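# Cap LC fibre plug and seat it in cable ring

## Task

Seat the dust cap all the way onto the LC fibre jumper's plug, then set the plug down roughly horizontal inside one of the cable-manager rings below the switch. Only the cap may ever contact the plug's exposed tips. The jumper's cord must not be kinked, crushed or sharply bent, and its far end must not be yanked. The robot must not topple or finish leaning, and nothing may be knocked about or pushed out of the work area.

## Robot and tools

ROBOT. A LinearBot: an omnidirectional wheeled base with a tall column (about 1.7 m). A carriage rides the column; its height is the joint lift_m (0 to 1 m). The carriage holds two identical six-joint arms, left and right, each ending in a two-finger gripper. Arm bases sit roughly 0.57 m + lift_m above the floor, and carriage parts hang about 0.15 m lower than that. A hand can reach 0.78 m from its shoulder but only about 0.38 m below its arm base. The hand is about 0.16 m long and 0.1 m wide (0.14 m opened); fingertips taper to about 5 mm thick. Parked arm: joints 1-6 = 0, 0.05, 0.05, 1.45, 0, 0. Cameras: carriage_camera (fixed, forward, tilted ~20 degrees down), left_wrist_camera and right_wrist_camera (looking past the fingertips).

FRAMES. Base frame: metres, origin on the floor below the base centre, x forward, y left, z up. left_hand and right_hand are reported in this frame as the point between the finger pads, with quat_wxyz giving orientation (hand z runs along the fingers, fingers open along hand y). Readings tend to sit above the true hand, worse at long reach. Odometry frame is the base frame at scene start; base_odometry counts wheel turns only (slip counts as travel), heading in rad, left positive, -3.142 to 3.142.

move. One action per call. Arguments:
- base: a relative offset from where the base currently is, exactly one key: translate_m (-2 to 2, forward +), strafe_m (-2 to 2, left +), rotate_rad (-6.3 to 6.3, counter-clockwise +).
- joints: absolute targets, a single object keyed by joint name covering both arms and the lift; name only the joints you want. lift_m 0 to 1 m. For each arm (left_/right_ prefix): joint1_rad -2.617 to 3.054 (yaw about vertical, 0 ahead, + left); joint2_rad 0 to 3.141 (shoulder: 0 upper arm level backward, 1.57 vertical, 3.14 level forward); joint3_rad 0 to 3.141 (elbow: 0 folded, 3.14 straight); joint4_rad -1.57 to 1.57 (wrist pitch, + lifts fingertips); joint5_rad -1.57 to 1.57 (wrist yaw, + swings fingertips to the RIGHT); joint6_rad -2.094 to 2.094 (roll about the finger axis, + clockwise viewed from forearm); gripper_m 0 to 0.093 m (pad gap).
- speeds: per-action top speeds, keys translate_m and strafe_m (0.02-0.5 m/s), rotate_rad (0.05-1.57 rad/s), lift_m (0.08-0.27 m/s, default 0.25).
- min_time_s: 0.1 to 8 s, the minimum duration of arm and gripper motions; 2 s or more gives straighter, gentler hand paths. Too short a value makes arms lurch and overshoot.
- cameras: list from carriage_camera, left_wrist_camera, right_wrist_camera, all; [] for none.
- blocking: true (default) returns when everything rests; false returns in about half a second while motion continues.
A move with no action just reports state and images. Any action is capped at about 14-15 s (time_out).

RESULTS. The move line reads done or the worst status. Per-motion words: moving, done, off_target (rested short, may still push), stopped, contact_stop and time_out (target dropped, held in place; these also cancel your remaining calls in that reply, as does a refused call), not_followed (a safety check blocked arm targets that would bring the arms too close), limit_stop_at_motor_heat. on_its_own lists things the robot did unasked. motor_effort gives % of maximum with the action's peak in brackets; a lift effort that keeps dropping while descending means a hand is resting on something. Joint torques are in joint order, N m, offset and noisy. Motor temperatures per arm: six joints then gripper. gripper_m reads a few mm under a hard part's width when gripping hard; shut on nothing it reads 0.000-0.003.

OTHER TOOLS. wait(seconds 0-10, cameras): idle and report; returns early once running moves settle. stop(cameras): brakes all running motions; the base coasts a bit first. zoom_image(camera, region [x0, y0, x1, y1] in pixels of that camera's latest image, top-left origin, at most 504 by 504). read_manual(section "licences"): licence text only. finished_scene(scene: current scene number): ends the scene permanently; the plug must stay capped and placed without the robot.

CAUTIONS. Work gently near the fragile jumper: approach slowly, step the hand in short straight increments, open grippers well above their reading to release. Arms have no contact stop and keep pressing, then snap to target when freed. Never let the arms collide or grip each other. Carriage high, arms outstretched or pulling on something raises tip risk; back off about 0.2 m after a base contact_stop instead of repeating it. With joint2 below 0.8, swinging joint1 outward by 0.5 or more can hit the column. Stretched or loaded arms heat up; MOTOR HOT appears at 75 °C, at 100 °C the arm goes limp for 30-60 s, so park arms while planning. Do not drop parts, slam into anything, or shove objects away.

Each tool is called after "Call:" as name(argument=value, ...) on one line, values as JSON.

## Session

Call:
move(cameras=["all"])

Scene clock: 0.00 s.
Joint torques (N m): no reading
Motor temperatures (°C): left_arm=[29 34 38 30 29 33 32] | right_arm=[31 36 37 30 31 30 33]
base_odometry: x=+0.000 y=+0.000 heading=+0.000
base_status: not commanded
joint_positions: lift_m=+0.300 left_joint1_rad=+0.003 left_joint2_rad=+0.028 left_joint3_rad=+0.066 left_joint4_rad=+1.405 left_joint5_rad=-0.009 left_joint6_rad=+0.044 left_gripper_m=+0.09396 right_joint1_rad=+0.019 right_joint2_rad=+0.033 right_joint3_rad=+0.043 right_joint4_rad=+1.494 right_joint5_rad=-0.026 right_joint6_rad=-0.017 right_gripper_m=+0.09396
joint_status: not commanded
motor_effort: lift_m=+35 drive_wheels=+3
left_hand: x=+0.2456 y=+0.3086 z=+1.2902 quat_wxyz=(+0.998, -0.003, +0.064, +0.024) (m; base frame)
right_hand: x=+0.2320 y=-0.3021 z=+1.2862 quat_wxyz=(+0.999, -0.014, +0.033, +0.001) (m; base frame)
pictures: carriage_camera, left_wrist_camera, right_wrist_camera
Images, in order (width x height): carriage_camera 896x504, left_wrist_camera 896x504, right_wrist_camera 896x504.

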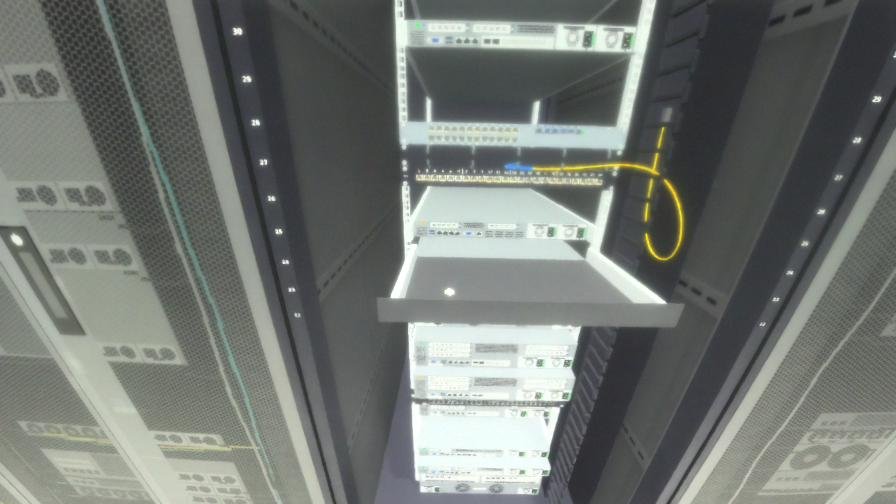

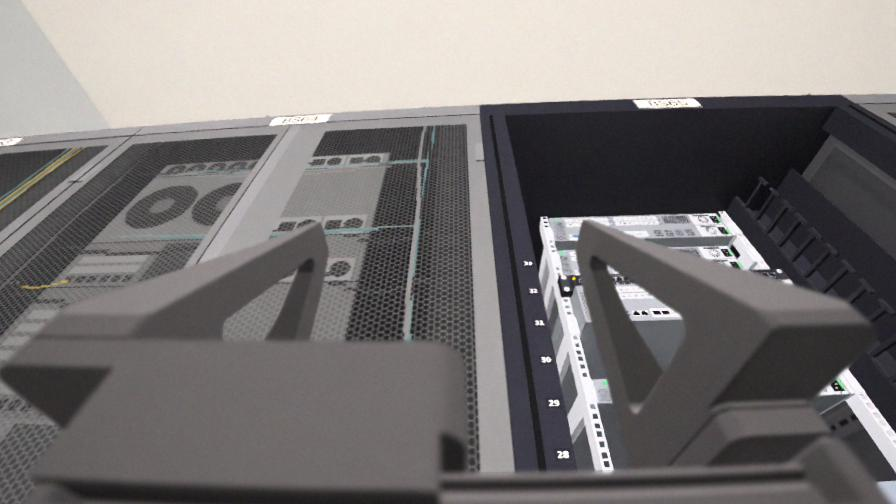

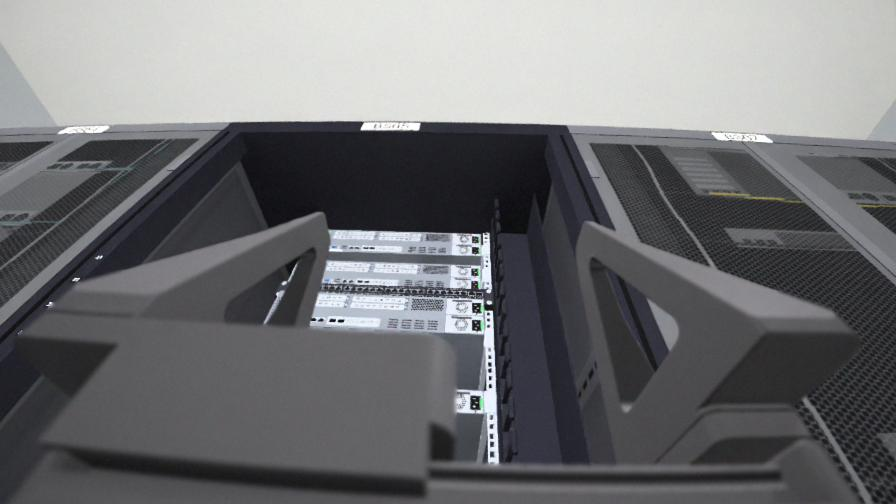

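Call:
zoom_image(camera="carriage_camera", region=[380, 110, 700, 330])

Call:
zoom_image(camera="carriage_camera", region=[470, 140, 570, 195])

Call:
zoom_image(camera="carriage_camera", region=[420, 270, 480, 310])

Scaled by 1.575 from the camera's 896x504 image, which has a finer 1280x720 frame.

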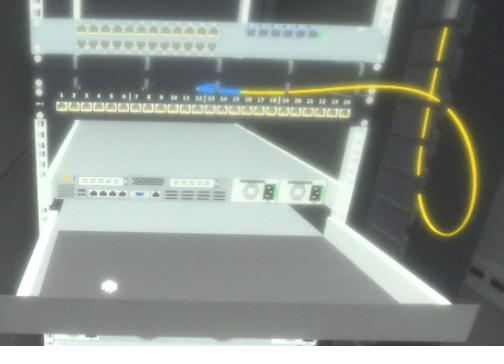

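Scaled by 5.040 from the camera's 896x504 image, which has a finer 1280x720 frame.

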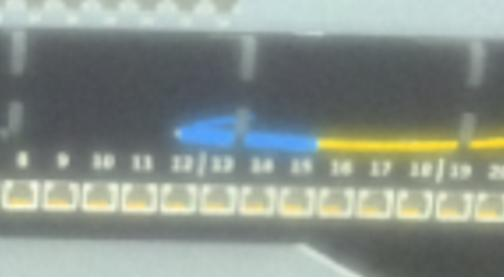

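Scaled by 8.400 from the camera's 896x504 image, which has a finer 1280x720 frame.

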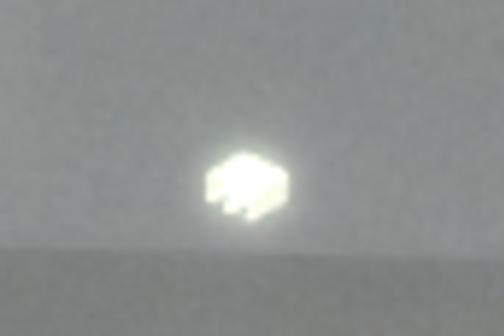

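Call:
move(base={"strafe_m": -0.25}, joints={"lift_m":0.42}, speeds={"strafe_m":0.15}, cameras=["carriage_camera"])

Call:
zoom_image(camera="carriage_camera", region=[220, 120, 560, 400])

Scene clock: 51.23 s.
Joint torques (N m): left_arm=[0.06 3.69 6.52 -0.3 0.07 0.01] | right_arm=[-0.05 4.1 5.74 -0.38 0.01 -0.11]
move: done
base_odometry: x=+0.000 y=-0.250 heading=+0.001
base_status: done
joint_positions: lift_m=+0.420 left_joint1_rad=+0.003 left_joint2_rad=+0.028 left_joint3_rad=+0.066 left_joint4_rad=+1.405 left_joint5_rad=-0.009 left_joint6_rad=+0.044 left_gripper_m=+0.09396 right_joint1_rad=+0.019 right_joint2_rad=+0.033 right_joint3_rad=+0.043 right_joint4_rad=+1.494 right_joint5_rad=-0.026 right_joint6_rad=-0.017 right_gripper_m=+0.09396
joint_status: all done
motor_effort: lift_m=+35(43) drive_wheels=-3(12)
left_hand: x=+0.2456 y=+0.3086 z=+1.4103 quat_wxyz=(+0.998, -0.003, +0.064, +0.024) (m; base frame)
right_hand: x=+0.2320 y=-0.3021 z=+1.4062 quat_wxyz=(+0.999, -0.014, +0.033, +0.001) (m; base frame)
pictures: carriage_camera
Images, in order (width x height): carriage_camera 896x504.

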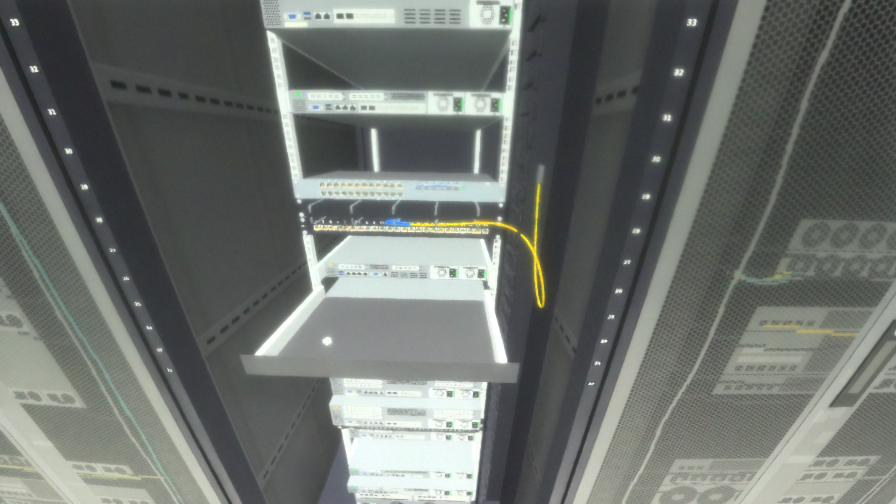

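Scaled by 1.482 from the camera's 896x504 image, which has a finer 1280x720 frame.

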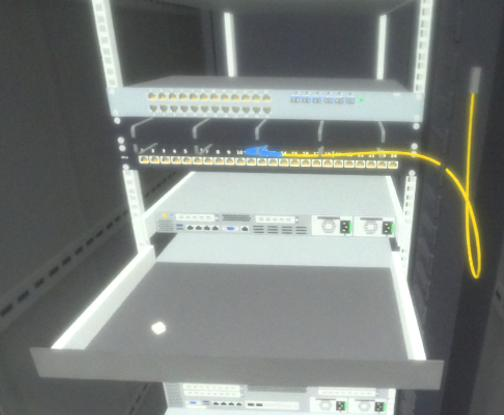

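Call:
move(base={"translate_m": 0.09}, speeds={"translate_m":0.15}, cameras=["carriage_camera"])

Call:
zoom_image(camera="carriage_camera", region=[200, 170, 620, 440])

Call:
zoom_image(camera="carriage_camera", region=[340, 190, 440, 240])

Call:
zoom_image(camera="carriage_camera", region=[270, 340, 340, 400])

Scene clock: 109.80 s.
Joint torques (N m): left_arm=[0.09 3.74 6.49 -0.3 0.07 0.02] | right_arm=[-0.08 4.08 5.67 -0.36 0.01 -0.11]
move: done
base_odometry: x=+0.090 y=-0.250 heading=+0.000
base_status: done
joint_positions: lift_m=+0.420 left_joint1_rad=+0.003 left_joint2_rad=+0.028 left_joint3_rad=+0.066 left_joint4_rad=+1.404 left_joint5_rad=-0.009 left_joint6_rad=+0.044 left_gripper_m=+0.09396 right_joint1_rad=+0.019 right_joint2_rad=+0.033 right_joint3_rad=+0.043 right_joint4_rad=+1.492 right_joint5_rad=-0.026 right_joint6_rad=-0.017 right_gripper_m=+0.09396
joint_status: not commanded
motor_effort: lift_m=+35(35) drive_wheels=+0(10)
left_hand: x=+0.2459 y=+0.3086 z=+1.4102 quat_wxyz=(+0.998, -0.003, +0.065, +0.024) (m; base frame)
right_hand: x=+0.2325 y=-0.3021 z=+1.4062 quat_wxyz=(+0.999, -0.014, +0.034, +0.001) (m; base frame)
pictures: carriage_camera
Images, in order (width x height): carriage_camera 896x504.

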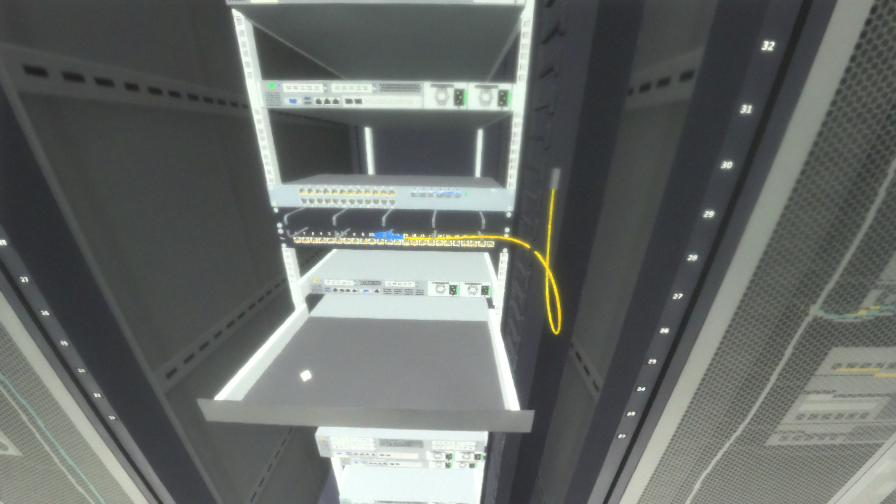

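Scaled by 1.200 from the camera's 896x504 image, which has a finer 1280x720 frame.

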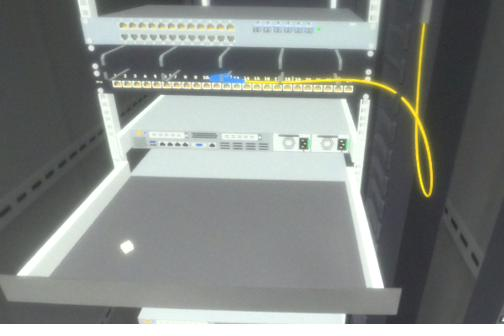

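Scaled by 5.040 from the camera's 896x504 image, which has a finer 1280x720 frame.

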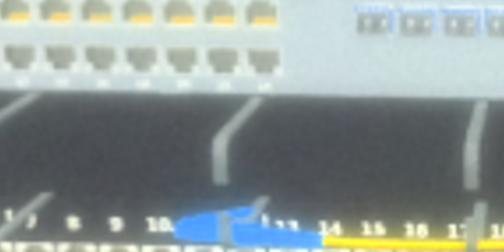

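Scaled by 7.200 from the camera's 896x504 image, which has a finer 1280x720 frame.

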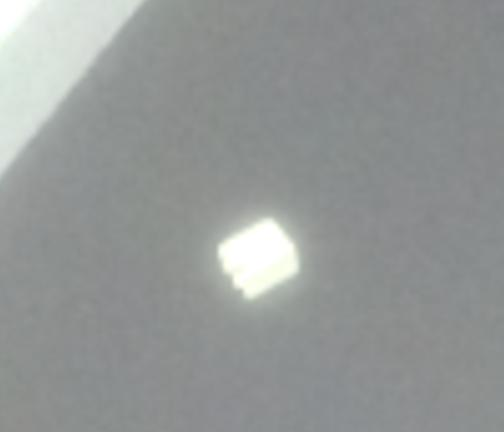

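Call:
move(joints={"lift_m":0.55,"left_joint1_rad":-0.207,"left_joint2_rad":1.711,"left_joint3_rad":1.2264,"left_joint4_rad":-1.087,"left_joint5_rad":0.0,"left_joint6_rad":0.578}, min_time_s=3.5, cameras=["carriage_camera","left_wrist_camera"])

Scene clock: 153.27 s.
Joint torques (N m): left_arm=[-0.65 -5.6 9.65 0.09 0.17 0.12] | right_arm=[-0.05 4.05 5.75 -0.35 0.01 -0.11]
Motor temperatures (°C): left_arm=[29 35 43 30 29 33 32] | right_arm=[31 36 39 30 31 30 33]
move: done
base_odometry: x=+0.090 y=-0.250 heading=+0.000
base_status: not commanded
joint_positions: lift_m=+0.550 left_joint1_rad=-0.199 left_joint2_rad=+1.699 left_joint3_rad=+1.194 left_joint4_rad=-1.073 left_joint5_rad=-0.009 left_joint6_rad=+0.567 left_gripper_m=+0.09396 right_joint1_rad=+0.019 right_joint2_rad=+0.033 right_joint3_rad=+0.043 right_joint4_rad=+1.492 right_joint5_rad=-0.026 right_joint6_rad=-0.017 right_gripper_m=+0.09396
joint_status: all done
motor_effort: lift_m=+35(43) drive_wheels=+1(6)
left_hand: x=+0.5051 y=+0.2502 z=+1.1652 quat_wxyz=(-0.005, +0.373, +0.928, +0.004) (m; base frame)
right_hand: x=+0.2325 y=-0.3021 z=+1.5361 quat_wxyz=(+0.999, -0.014, +0.034, +0.001) (m; base frame)
pictures: carriage_camera, left_wrist_camera
Images, in order (width x height): carriage_camera 896x504, left_wrist_camera 896x504.

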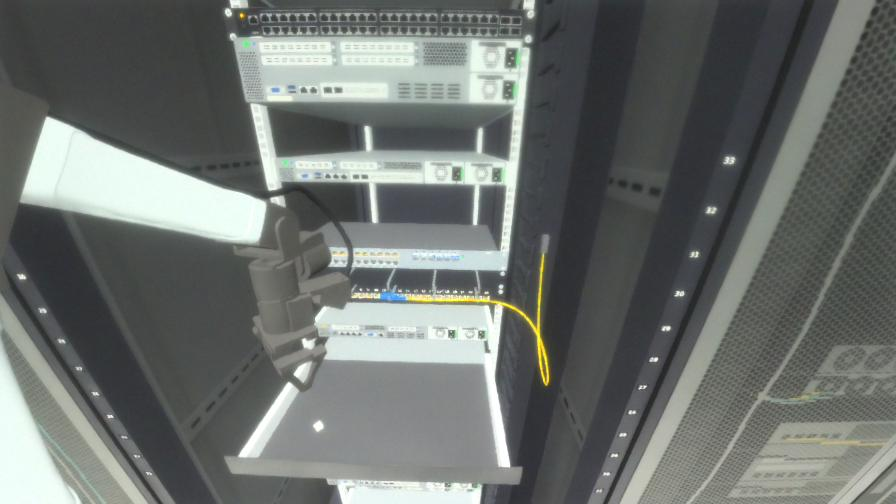

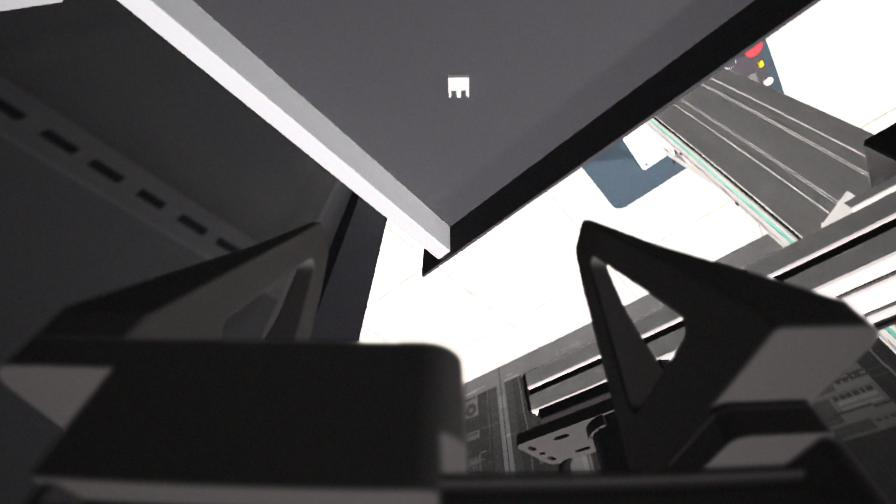

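Call:
move(joints={"lift_m":0.475,"left_gripper_m":0.045}, speeds={"lift_m":0.15}, cameras=["left_wrist_camera"])

Call:
zoom_image(camera="left_wrist_camera", region=[400, 60, 520, 180])

Scene clock: 184.57 s.
Joint torques (N m): left_arm=[-0.64 -6.24 8.73 0.12 0.17 0.11] | right_arm=[-0.06 4.14 5.75 -0.36 0.01 -0.1]
move: done
base_odometry: x=+0.090 y=-0.250 heading=+0.000
base_status: not commanded
joint_positions: lift_m=+0.475 left_joint1_rad=-0.199 left_joint2_rad=+1.706 left_joint3_rad=+1.204 left_joint4_rad=-1.079 left_joint5_rad=-0.009 left_joint6_rad=+0.568 left_gripper_m=+0.04513 right_joint1_rad=+0.019 right_joint2_rad=+0.033 right_joint3_rad=+0.043 right_joint4_rad=+1.492 right_joint5_rad=-0.026 right_joint6_rad=-0.017 right_gripper_m=+0.09396
joint_status: all done
motor_effort: lift_m=+35(36) drive_wheels=+0(5)
left_hand: x=+0.5065 y=+0.2500 z=+1.0907 quat_wxyz=(-0.006, +0.374, +0.927, +0.004) (m; base frame)
right_hand: x=+0.2325 y=-0.3021 z=+1.4612 quat_wxyz=(+0.999, -0.014, +0.034, +0.001) (m; base frame)
pictures: left_wrist_camera
Images, in order (width x height): left_wrist_camera 896x504.

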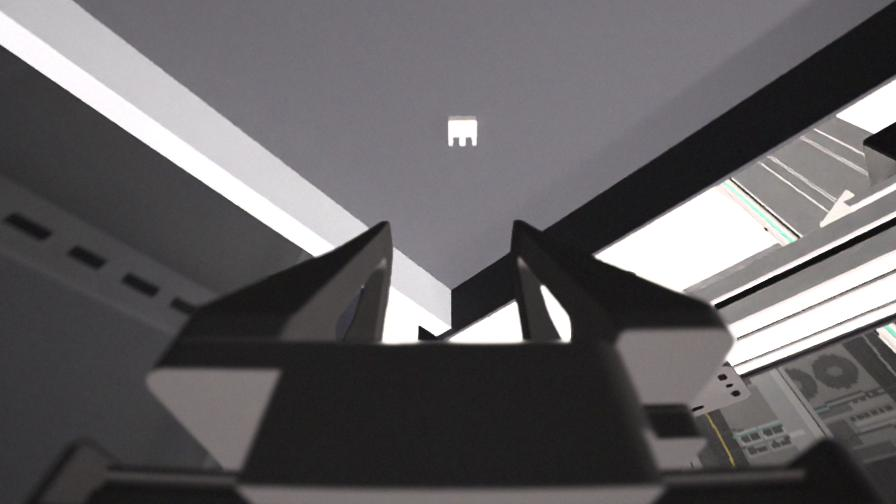

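Scaled by 4.200 from the camera's 896x504 image, which has a finer 1280x720 frame.

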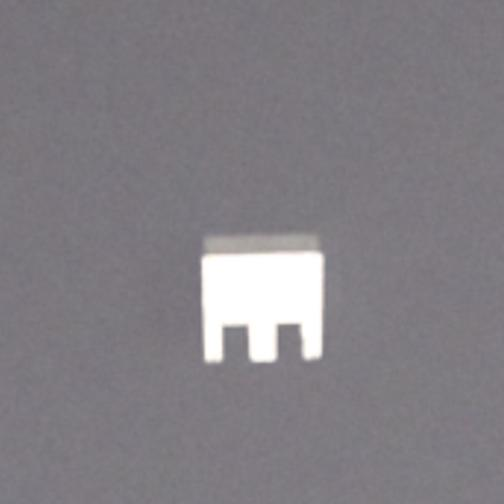

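Call:
move(joints={"lift_m":0.445}, speeds={"lift_m":0.1}, cameras=["left_wrist_camera"])

Call:
zoom_image(camera="left_wrist_camera", region=[380, 100, 540, 240])

Scene clock: 202.67 s.
Joint torques (N m): left_arm=[-0.61 -6.32 8.65 0.14 0.17 0.11] | right_arm=[-0.08 4.07 5.75 -0.37 0.01 -0.11]
move: done
base_odometry: x=+0.090 y=-0.250 heading=+0.000
base_status: not commanded
joint_positions: lift_m=+0.445 left_joint1_rad=-0.199 left_joint2_rad=+1.707 left_joint3_rad=+1.205 left_joint4_rad=-1.081 left_joint5_rad=-0.009 left_joint6_rad=+0.568 left_gripper_m=+0.04513 right_joint1_rad=+0.019 right_joint2_rad=+0.033 right_joint3_rad=+0.043 right_joint4_rad=+1.493 right_joint5_rad=-0.026 right_joint6_rad=-0.017 right_gripper_m=+0.09396
joint_status: all done
motor_effort: lift_m=+35(36) drive_wheels=-5(6)
left_hand: x=+0.5061 y=+0.2500 z=+1.0607 quat_wxyz=(-0.007, +0.374, +0.927, +0.003) (m; base frame)
right_hand: x=+0.2324 y=-0.3021 z=+1.4311 quat_wxyz=(+0.999, -0.014, +0.033, +0.001) (m; base frame)
pictures: left_wrist_camera
Images, in order (width x height): left_wrist_camera 896x504.

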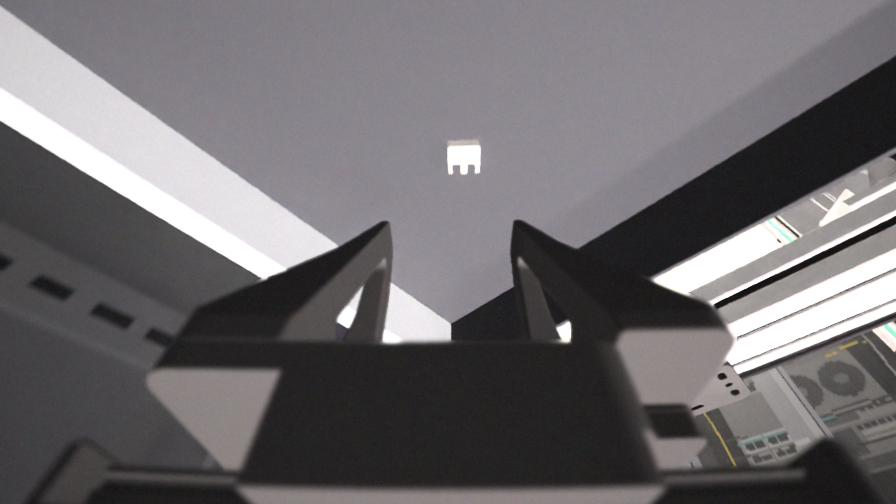

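Scaled by 3.150 from the camera's 896x504 image, which has a finer 1280x720 frame.

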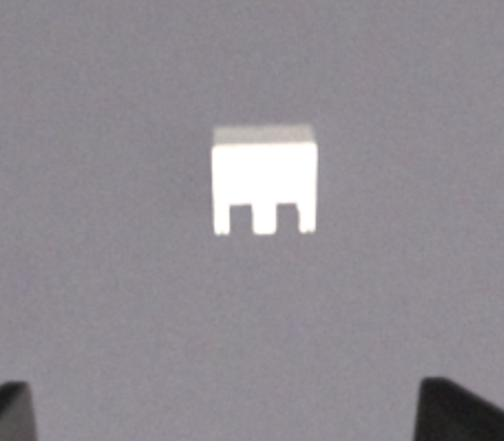

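Call:
move(joints={"left_joint1_rad":-0.239,"left_joint2_rad":1.747,"left_joint3_rad":1.267,"left_joint4_rad":-1.057,"left_joint5_rad":0.005,"left_joint6_rad":0.523}, min_time_s=1.5, cameras=["left_wrist_camera"])

Call:
zoom_image(camera="left_wrist_camera", region=[380, 100, 540, 240])

Scene clock: 231.43 s.
Joint torques (N m): left_arm=[-0.62 -5.85 9.68 0.39 0.2 -0.09] | right_arm=[-0.06 4.08 5.72 -0.36 0.01 -0.11]
move: done
base_odometry: x=+0.090 y=-0.250 heading=+0.000
base_status: not commanded
joint_positions: lift_m=+0.445 left_joint1_rad=-0.231 left_joint2_rad=+1.734 left_joint3_rad=+1.234 left_joint4_rad=-1.071 left_joint5_rad=-0.008 left_joint6_rad=+0.534 left_gripper_m=+0.04513 right_joint1_rad=+0.019 right_joint2_rad=+0.033 right_joint3_rad=+0.043 right_joint4_rad=+1.493 right_joint5_rad=-0.026 right_joint6_rad=-0.017 right_gripper_m=+0.09396
joint_status: all done
motor_effort: lift_m=+35(36) drive_wheels=+1(7)
left_hand: x=+0.5142 y=+0.2382 z=+1.0602 quat_wxyz=(-0.001, +0.373, +0.928, +0.004) (m; base frame)
right_hand: x=+0.2324 y=-0.3021 z=+1.4311 quat_wxyz=(+0.999, -0.014, +0.033, +0.001) (m; base frame)
pictures: left_wrist_camera
Images, in order (width x height): left_wrist_camera 896x504.

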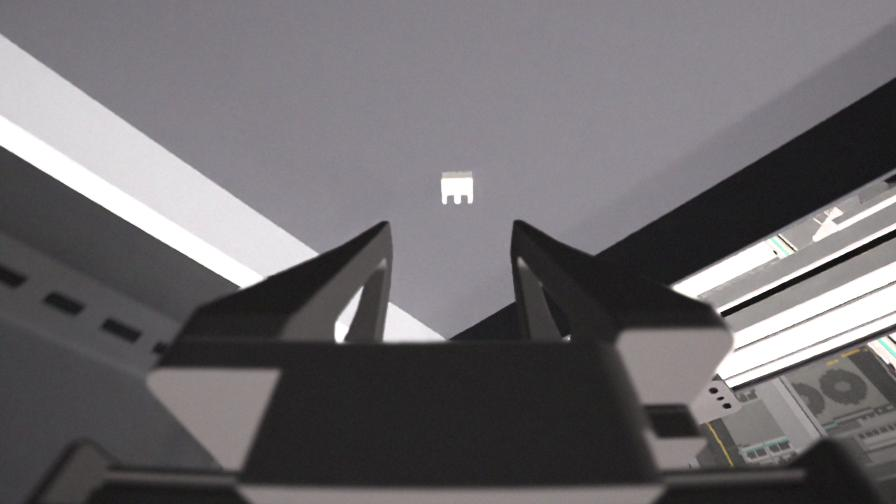

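Scaled by 3.150 from the camera's 896x504 image, which has a finer 1280x720 frame.

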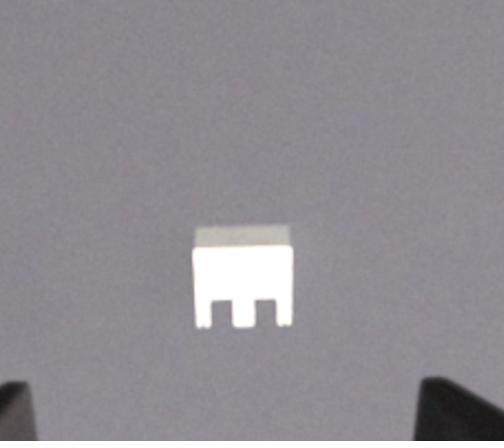

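Call:
move(joints={"lift_m":0.43,"left_joint1_rad":-0.254,"left_joint2_rad":1.761,"left_joint3_rad":1.283,"left_joint4_rad":-1.059,"left_joint5_rad":0.005,"left_joint6_rad":0.508}, min_time_s=1.0, speeds={"lift_m":0.08}, cameras=["left_wrist_camera"])

Call:
zoom_image(camera="left_wrist_camera", region=[380, 140, 540, 280])

Scene clock: 259.73 s.
Joint torques (N m): left_arm=[-0.64 -6.02 9.68 0.36 0.19 -0.09] | right_arm=[-0.05 4.08 5.75 -0.36 0.02 -0.11]
Motor temperatures (°C): left_arm=[29 39 49 30 29 33 32] | right_arm=[31 36 40 30 31 30 33]
move: done
base_odometry: x=+0.090 y=-0.250 heading=+0.000
base_status: not commanded
joint_positions: lift_m=+0.430 left_joint1_rad=-0.245 left_joint2_rad=+1.748 left_joint3_rad=+1.250 left_joint4_rad=-1.068 left_joint5_rad=-0.007 left_joint6_rad=+0.519 left_gripper_m=+0.04513 right_joint1_rad=+0.019 right_joint2_rad=+0.033 right_joint3_rad=+0.043 right_joint4_rad=+1.493 right_joint5_rad=-0.026 right_joint6_rad=-0.017 right_gripper_m=+0.09396
joint_status: all done
motor_effort: lift_m=+34(35) drive_wheels=+2(8)
left_hand: x=+0.5177 y=+0.2324 z=+1.0450 quat_wxyz=(+0.002, +0.373, +0.928, +0.004) (m; base frame)
right_hand: x=+0.2324 y=-0.3021 z=+1.4162 quat_wxyz=(+0.999, -0.014, +0.033, +0.001) (m; base frame)
pictures: left_wrist_camera
Images, in order (width x height): left_wrist_camera 896x504.

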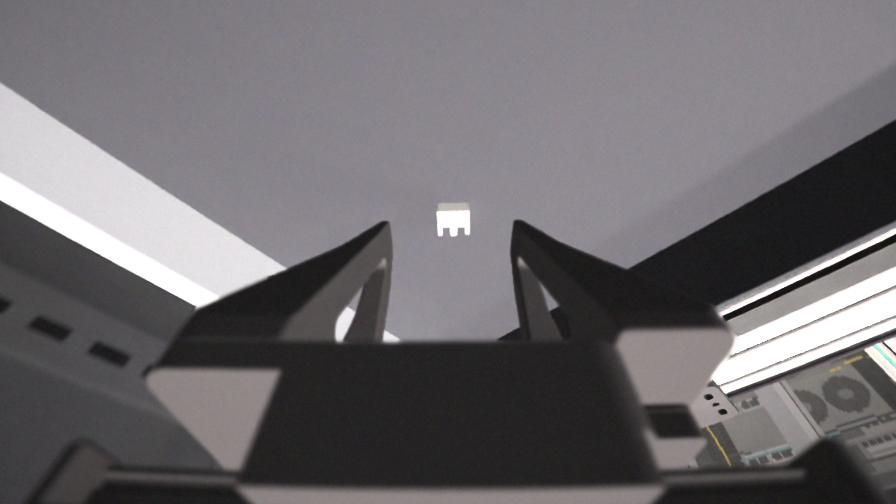

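Scaled by 3.150 from the camera's 896x504 image, which has a finer 1280x720 frame.

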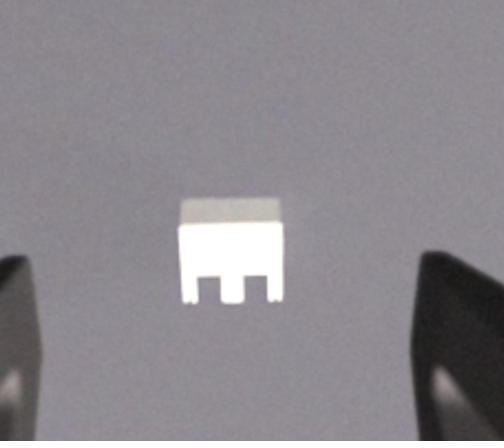

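Call:
move(joints={"lift_m":0.4195,"left_gripper_m":0.022}, min_time_s=1.0, speeds={"lift_m":0.08}, cameras=["left_wrist_camera"])

Call:
zoom_image(camera="left_wrist_camera", region=[380, 160, 540, 300])

Scene clock: 271.37 s.
Joint torques (N m): left_arm=[-0.61 -6.57 9.14 0.34 0.19 -0.09] | right_arm=[-0.05 4.05 5.72 -0.36 0.01 -0.11]
move: done
base_odometry: x=+0.090 y=-0.250 heading=+0.000
base_status: not commanded
joint_positions: lift_m=+0.420 left_joint1_rad=-0.245 left_joint2_rad=+1.755 left_joint3_rad=+1.256 left_joint4_rad=-1.067 left_joint5_rad=-0.006 left_joint6_rad=+0.519 left_gripper_m=+0.02213 right_joint1_rad=+0.019 right_joint2_rad=+0.033 right_joint3_rad=+0.043 right_joint4_rad=+1.493 right_joint5_rad=-0.026 right_joint6_rad=-0.017 right_gripper_m=+0.09396
joint_status: all done
motor_effort: lift_m=+34(35) drive_wheels=+3(5)
left_hand: x=+0.5196 y=+0.2318 z=+1.0341 quat_wxyz=(+0.002, +0.373, +0.928, +0.004) (m; base frame)
right_hand: x=+0.2324 y=-0.3021 z=+1.4057 quat_wxyz=(+0.999, -0.014, +0.033, +0.001) (m; base frame)
pictures: left_wrist_camera
Images, in order (width x height): left_wrist_camera 896x504.

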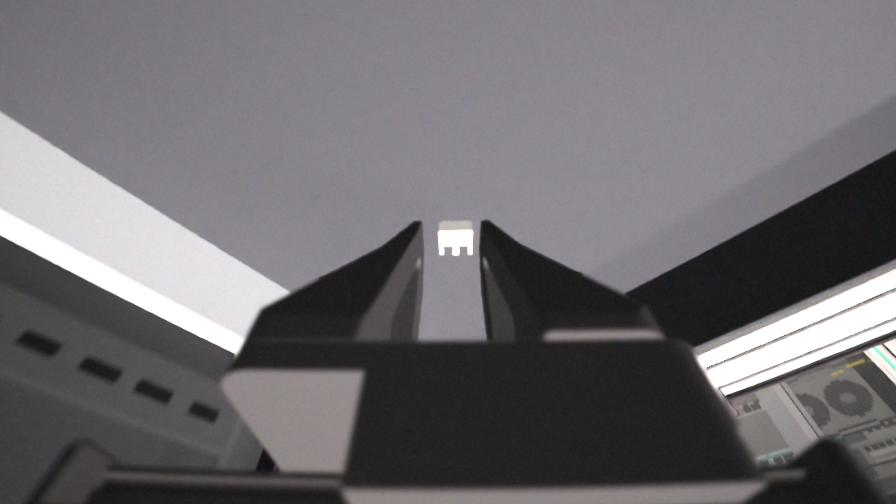

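Scaled by 3.150 from the camera's 896x504 image, which has a finer 1280x720 frame.

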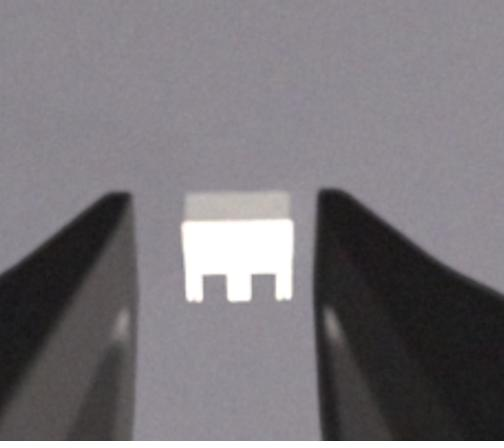

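Call:
move(joints={"left_gripper_m":0.0085}, min_time_s=1.5, cameras=["left_wrist_camera"])

Call:
zoom_image(camera="left_wrist_camera", region=[400, 190, 510, 280])

Scene clock: 280.47 s.
Joint torques (N m): left_arm=[-0.64 -6.56 9.13 0.34 0.19 -0.08] | right_arm=[-0.05 4.08 5.75 -0.37 0.02 -0.11]
move: done
base_odometry: x=+0.090 y=-0.250 heading=+0.000
base_status: not commanded
joint_positions: lift_m=+0.420 left_joint1_rad=-0.245 left_joint2_rad=+1.755 left_joint3_rad=+1.256 left_joint4_rad=-1.067 left_joint5_rad=-0.006 left_joint6_rad=+0.518 left_gripper_m=+0.00863 right_joint1_rad=+0.019 right_joint2_rad=+0.033 right_joint3_rad=+0.043 right_joint4_rad=+1.493 right_joint5_rad=-0.026 right_joint6_rad=-0.017 right_gripper_m=+0.09396
joint_status: all done
motor_effort: lift_m=+34(34) drive_wheels=+0(6)
left_hand: x=+0.5196 y=+0.2318 z=+1.0341 quat_wxyz=(+0.002, +0.373, +0.928, +0.004) (m; base frame)
right_hand: x=+0.2324 y=-0.3021 z=+1.4057 quat_wxyz=(+0.999, -0.014, +0.033, +0.001) (m; base frame)
pictures: left_wrist_camera
Images, in order (width x height): left_wrist_camera 896x504.

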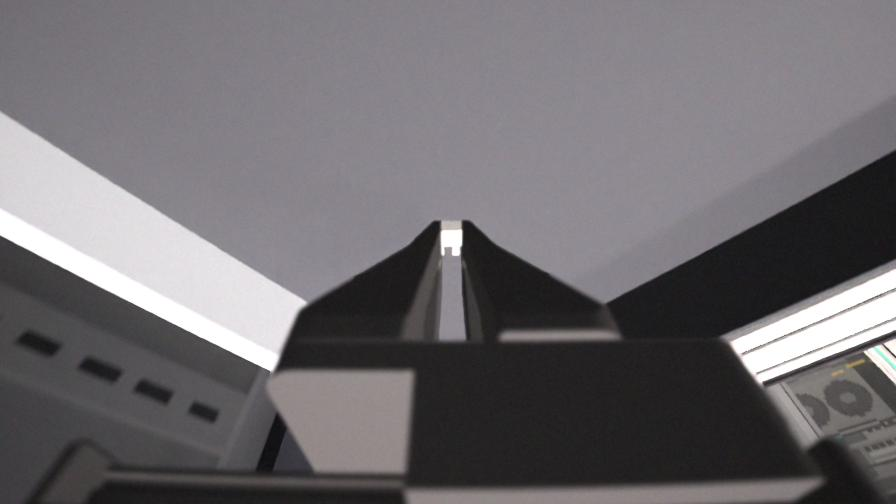

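Scaled by 4.582 from the camera's 896x504 image, which has a finer 1280x720 frame.

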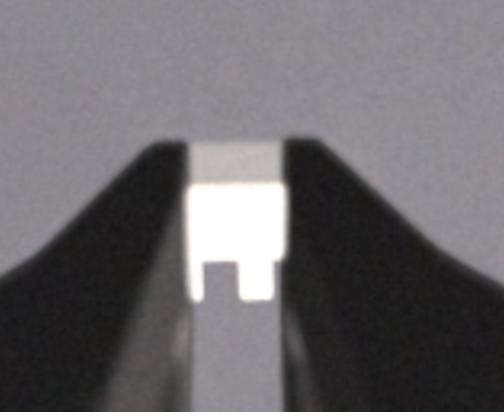

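Call:
move(joints={"left_gripper_m":0.032}, min_time_s=0.8)

Call:
move(joints={"lift_m":0.424,"left_joint1_rad":-0.217,"left_joint2_rad":1.694,"left_joint3_rad":1.202,"left_joint4_rad":-1.048,"left_joint5_rad":0.005,"left_joint6_rad":0.546}, min_time_s=1.2, speeds={"lift_m":0.08}, cameras=["left_wrist_camera"])

Call:
zoom_image(camera="left_wrist_camera", region=[380, 160, 540, 300])

Scene clock: 336.53 s.
Joint torques (N m): left_arm=[-0.61 -6.57 9.16 0.35 0.19 -0.09] | right_arm=[-0.06 4.08 5.75 -0.36 0.01 -0.11]
move: done
base_odometry: x=+0.090 y=-0.250 heading=+0.000
base_status: not commanded
joint_positions: lift_m=+0.420 left_joint1_rad=-0.245 left_joint2_rad=+1.755 left_joint3_rad=+1.256 left_joint4_rad=-1.067 left_joint5_rad=-0.006 left_joint6_rad=+0.518 left_gripper_m=+0.03187 right_joint1_rad=+0.019 right_joint2_rad=+0.033 right_joint3_rad=+0.043 right_joint4_rad=+1.493 right_joint5_rad=-0.026 right_joint6_rad=-0.017 right_gripper_m=+0.09396
joint_status: all done
motor_effort: lift_m=+34(34) drive_wheels=+1(7)
left_hand: x=+0.5196 y=+0.2318 z=+1.0341 quat_wxyz=(+0.002, +0.373, +0.928, +0.004) (m; base frame)
right_hand: x=+0.2324 y=-0.3021 z=+1.4057 quat_wxyz=(+0.999, -0.014, +0.033, +0.001) (m; base frame)
pictures: none

Scene clock: 338.03 s.
Joint torques (N m): left_arm=[0.7 -9.35 5.49 0.39 0.18 0.12] | right_arm=[-0.08 4.05 5.76 -0.37 0.01 -0.11]
move: done
base_odometry: x=+0.090 y=-0.250 heading=+0.000
base_status: not commanded
joint_positions: lift_m=+0.424 left_joint1_rad=-0.225 left_joint2_rad=+1.726 left_joint3_rad=+1.216 left_joint4_rad=-1.062 left_joint5_rad=-0.006 left_joint6_rad=+0.535 left_gripper_m=+0.03187 right_joint1_rad=+0.019 right_joint2_rad=+0.033 right_joint3_rad=+0.043 right_joint4_rad=+1.493 right_joint5_rad=-0.026 right_joint6_rad=-0.017 right_gripper_m=+0.09396
joint_status: all done
motor_effort: lift_m=+35(42) drive_wheels=+2(5)
left_hand: x=+0.5116 y=+0.2400 z=+1.0373 quat_wxyz=(-0.001, +0.371, +0.929, +0.003) (m; base frame)
right_hand: x=+0.2323 y=-0.3021 z=+1.4101 quat_wxyz=(+0.999, -0.014, +0.033, +0.001) (m; base frame)
pictures: left_wrist_camera
Images, in order (width x height): left_wrist_camera 896x504.

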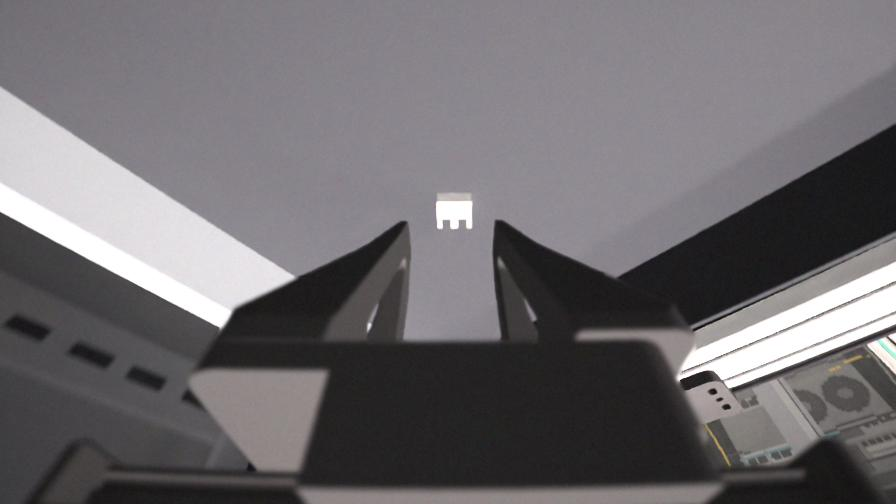

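Scaled by 3.150 from the camera's 896x504 image, which has a finer 1280x720 frame.

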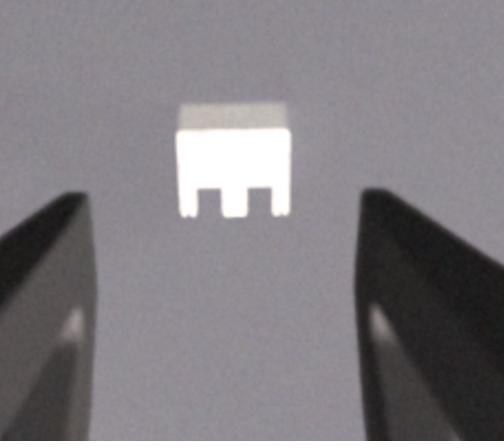

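Call:
move(joints={"lift_m":0.4125}, speeds={"lift_m":0.08}, cameras=["left_wrist_camera"])

Call:
zoom_image(camera="left_wrist_camera", region=[380, 160, 540, 300])

Scene clock: 346.43 s.
Joint torques (N m): left_arm=[0.73 -8.76 5.87 0.37 0.18 0.11] | right_arm=[-0.06 4.1 5.76 -0.39 0.01 -0.11]
move: done
base_odometry: x=+0.090 y=-0.250 heading=+0.000
base_status: not commanded
joint_positions: lift_m=+0.413 left_joint1_rad=-0.225 left_joint2_rad=+1.719 left_joint3_rad=+1.213 left_joint4_rad=-1.059 left_joint5_rad=-0.006 left_joint6_rad=+0.535 left_gripper_m=+0.03187 right_joint1_rad=+0.019 right_joint2_rad=+0.033 right_joint3_rad=+0.043 right_joint4_rad=+1.493 right_joint5_rad=-0.026 right_joint6_rad=-0.017 right_gripper_m=+0.09396
joint_status: all done
motor_effort: lift_m=+35(36) drive_wheels=-1(5)
left_hand: x=+0.5115 y=+0.2400 z=+1.0269 quat_wxyz=(+0.002, +0.371, +0.929, +0.003) (m; base frame)
right_hand: x=+0.2323 y=-0.3021 z=+1.3987 quat_wxyz=(+0.999, -0.014, +0.033, +0.001) (m; base frame)
pictures: left_wrist_camera
Images, in order (width x height): left_wrist_camera 896x504.

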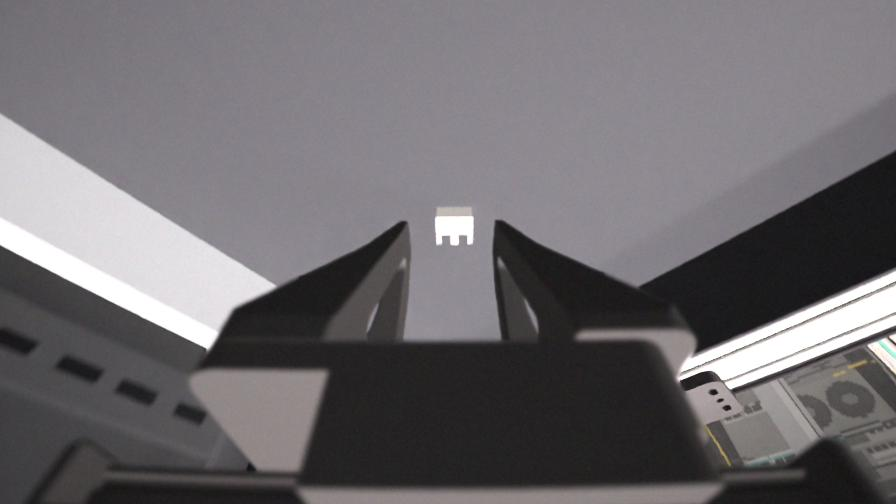

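Scaled by 3.150 from the camera's 896x504 image, which has a finer 1280x720 frame.

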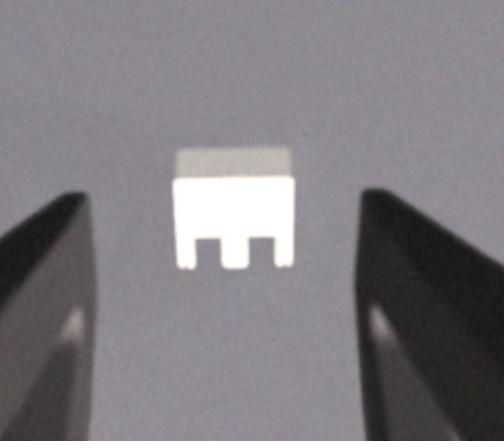

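Call:
move(joints={"lift_m":0.4088}, speeds={"lift_m":0.08}, cameras=["left_wrist_camera"])

Call:
zoom_image(camera="left_wrist_camera", region=[380, 160, 540, 300])

Call:
move(joints={"left_gripper_m":0.0125}, min_time_s=1.5, cameras=["left_wrist_camera"])

Call:
zoom_image(camera="left_wrist_camera", region=[400, 190, 510, 280])

Scene clock: 353.90 s.
Joint torques (N m): left_arm=[0.73 -8.61 6.01 0.36 0.18 0.11] | right_arm=[-0.05 4.1 5.76 -0.37 0.01 -0.11]
move: done
base_odometry: x=+0.090 y=-0.250 heading=+0.000
base_status: not commanded
joint_positions: lift_m=+0.409 left_joint1_rad=-0.225 left_joint2_rad=+1.717 left_joint3_rad=+1.211 left_joint4_rad=-1.057 left_joint5_rad=-0.005 left_joint6_rad=+0.535 left_gripper_m=+0.03187 right_joint1_rad=+0.019 right_joint2_rad=+0.033 right_joint3_rad=+0.043 right_joint4_rad=+1.493 right_joint5_rad=-0.026 right_joint6_rad=-0.017 right_gripper_m=+0.09396
joint_status: all done
motor_effort: lift_m=+34(35) drive_wheels=+3(6)
left_hand: x=+0.5116 y=+0.2400 z=+1.0234 quat_wxyz=(+0.004, +0.371, +0.929, +0.003) (m; base frame)
right_hand: x=+0.2323 y=-0.3021 z=+1.3950 quat_wxyz=(+0.999, -0.014, +0.033, +0.001) (m; base frame)
pictures: left_wrist_camera
Images, in order (width x height): left_wrist_camera 896x504.

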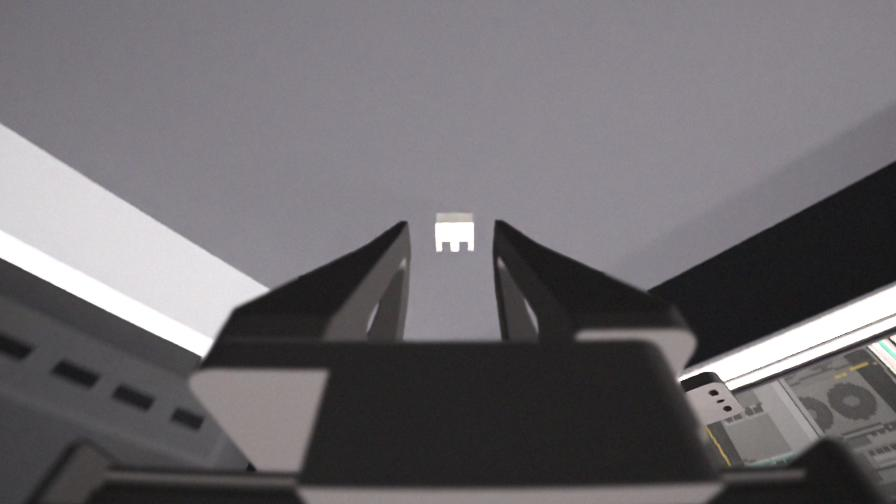

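Scaled by 3.150 from the camera's 896x504 image, which has a finer 1280x720 frame.

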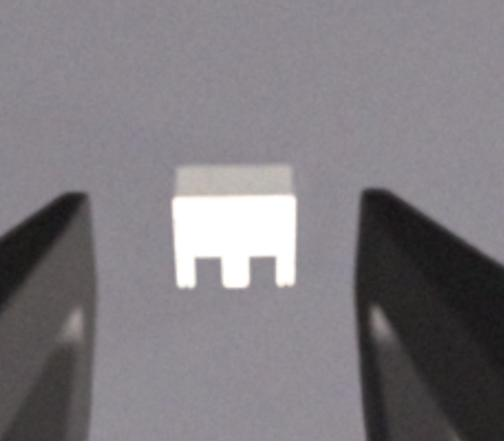

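Scene clock: 355.70 s.
Joint torques (N m): left_arm=[0.73 -8.61 5.97 0.35 0.18 0.11] | right_arm=[-0.09 4.08 5.75 -0.37 0.01 -0.11]
move: done
base_odometry: x=+0.090 y=-0.250 heading=+0.000
base_status: not commanded
joint_positions: lift_m=+0.409 left_joint1_rad=-0.225 left_joint2_rad=+1.717 left_joint3_rad=+1.211 left_joint4_rad=-1.057 left_joint5_rad=-0.005 left_joint6_rad=+0.535 left_gripper_m=+0.01266 right_joint1_rad=+0.019 right_joint2_rad=+0.033 right_joint3_rad=+0.043 right_joint4_rad=+1.493 right_joint5_rad=-0.026 right_joint6_rad=-0.017 right_gripper_m=+0.09396
joint_status: all done
motor_effort: lift_m=+34(34) drive_wheels=+4(6)
left_hand: x=+0.5116 y=+0.2400 z=+1.0234 quat_wxyz=(+0.004, +0.371, +0.929, +0.003) (m; base frame)
right_hand: x=+0.2323 y=-0.3021 z=+1.3950 quat_wxyz=(+0.999, -0.014, +0.033, +0.001) (m; base frame)
pictures: left_wrist_camera
Images, in order (width x height): left_wrist_camera 896x504.

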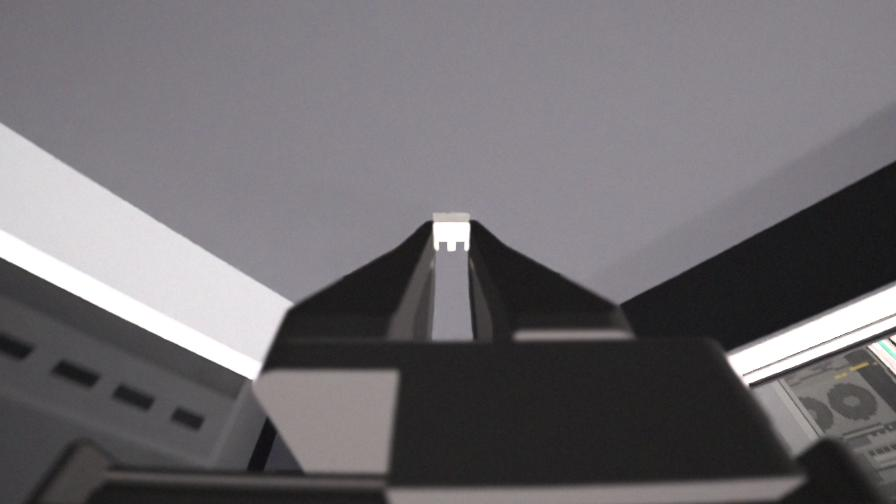

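Scaled by 4.582 from the camera's 896x504 image, which has a finer 1280x720 frame.

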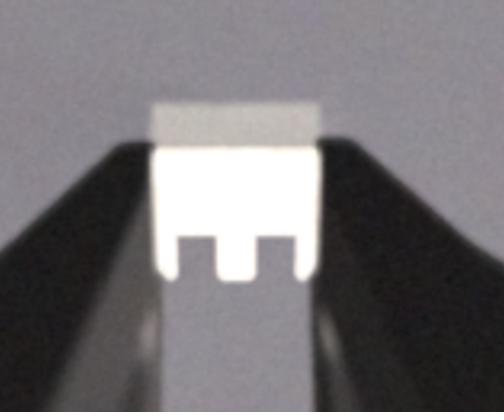

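Call:
move(joints={"left_gripper_m":0.0105}, min_time_s=0.8, cameras=["left_wrist_camera"])

Call:
zoom_image(camera="left_wrist_camera", region=[400, 190, 510, 280])

Scene clock: 363.47 s.
Joint torques (N m): left_arm=[0.7 -8.59 6.01 0.36 0.18 0.11] | right_arm=[-0.06 4.05 5.76 -0.37 0.01 -0.11]
move: done
base_odometry: x=+0.090 y=-0.250 heading=+0.000
base_status: not commanded
joint_positions: lift_m=+0.409 left_joint1_rad=-0.225 left_joint2_rad=+1.717 left_joint3_rad=+1.211 left_joint4_rad=-1.057 left_joint5_rad=-0.005 left_joint6_rad=+0.536 left_gripper_m=+0.01190 right_joint1_rad=+0.019 right_joint2_rad=+0.033 right_joint3_rad=+0.043 right_joint4_rad=+1.493 right_joint5_rad=-0.026 right_joint6_rad=-0.017 right_gripper_m=+0.09396
joint_status: all done
motor_effort: lift_m=+34(34) drive_wheels=+0(6)
left_hand: x=+0.5116 y=+0.2400 z=+1.0234 quat_wxyz=(+0.004, +0.371, +0.928, +0.003) (m; base frame)
right_hand: x=+0.2323 y=-0.3021 z=+1.3950 quat_wxyz=(+0.999, -0.014, +0.033, +0.001) (m; base frame)
pictures: left_wrist_camera
Images, in order (width x height): left_wrist_camera 896x504.

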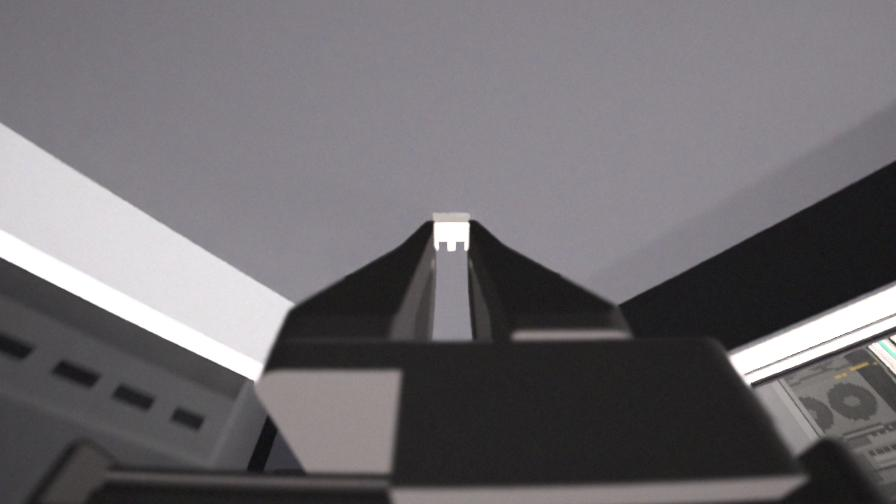

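Scaled by 4.582 from the camera's 896x504 image, which has a finer 1280x720 frame.

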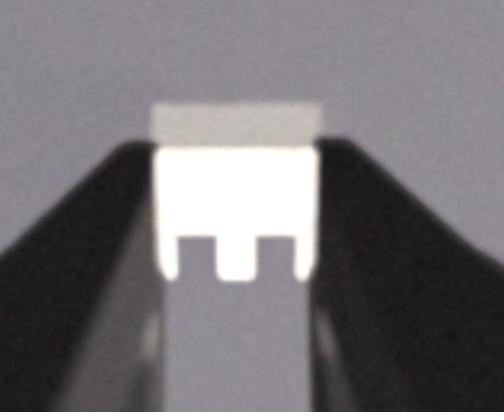

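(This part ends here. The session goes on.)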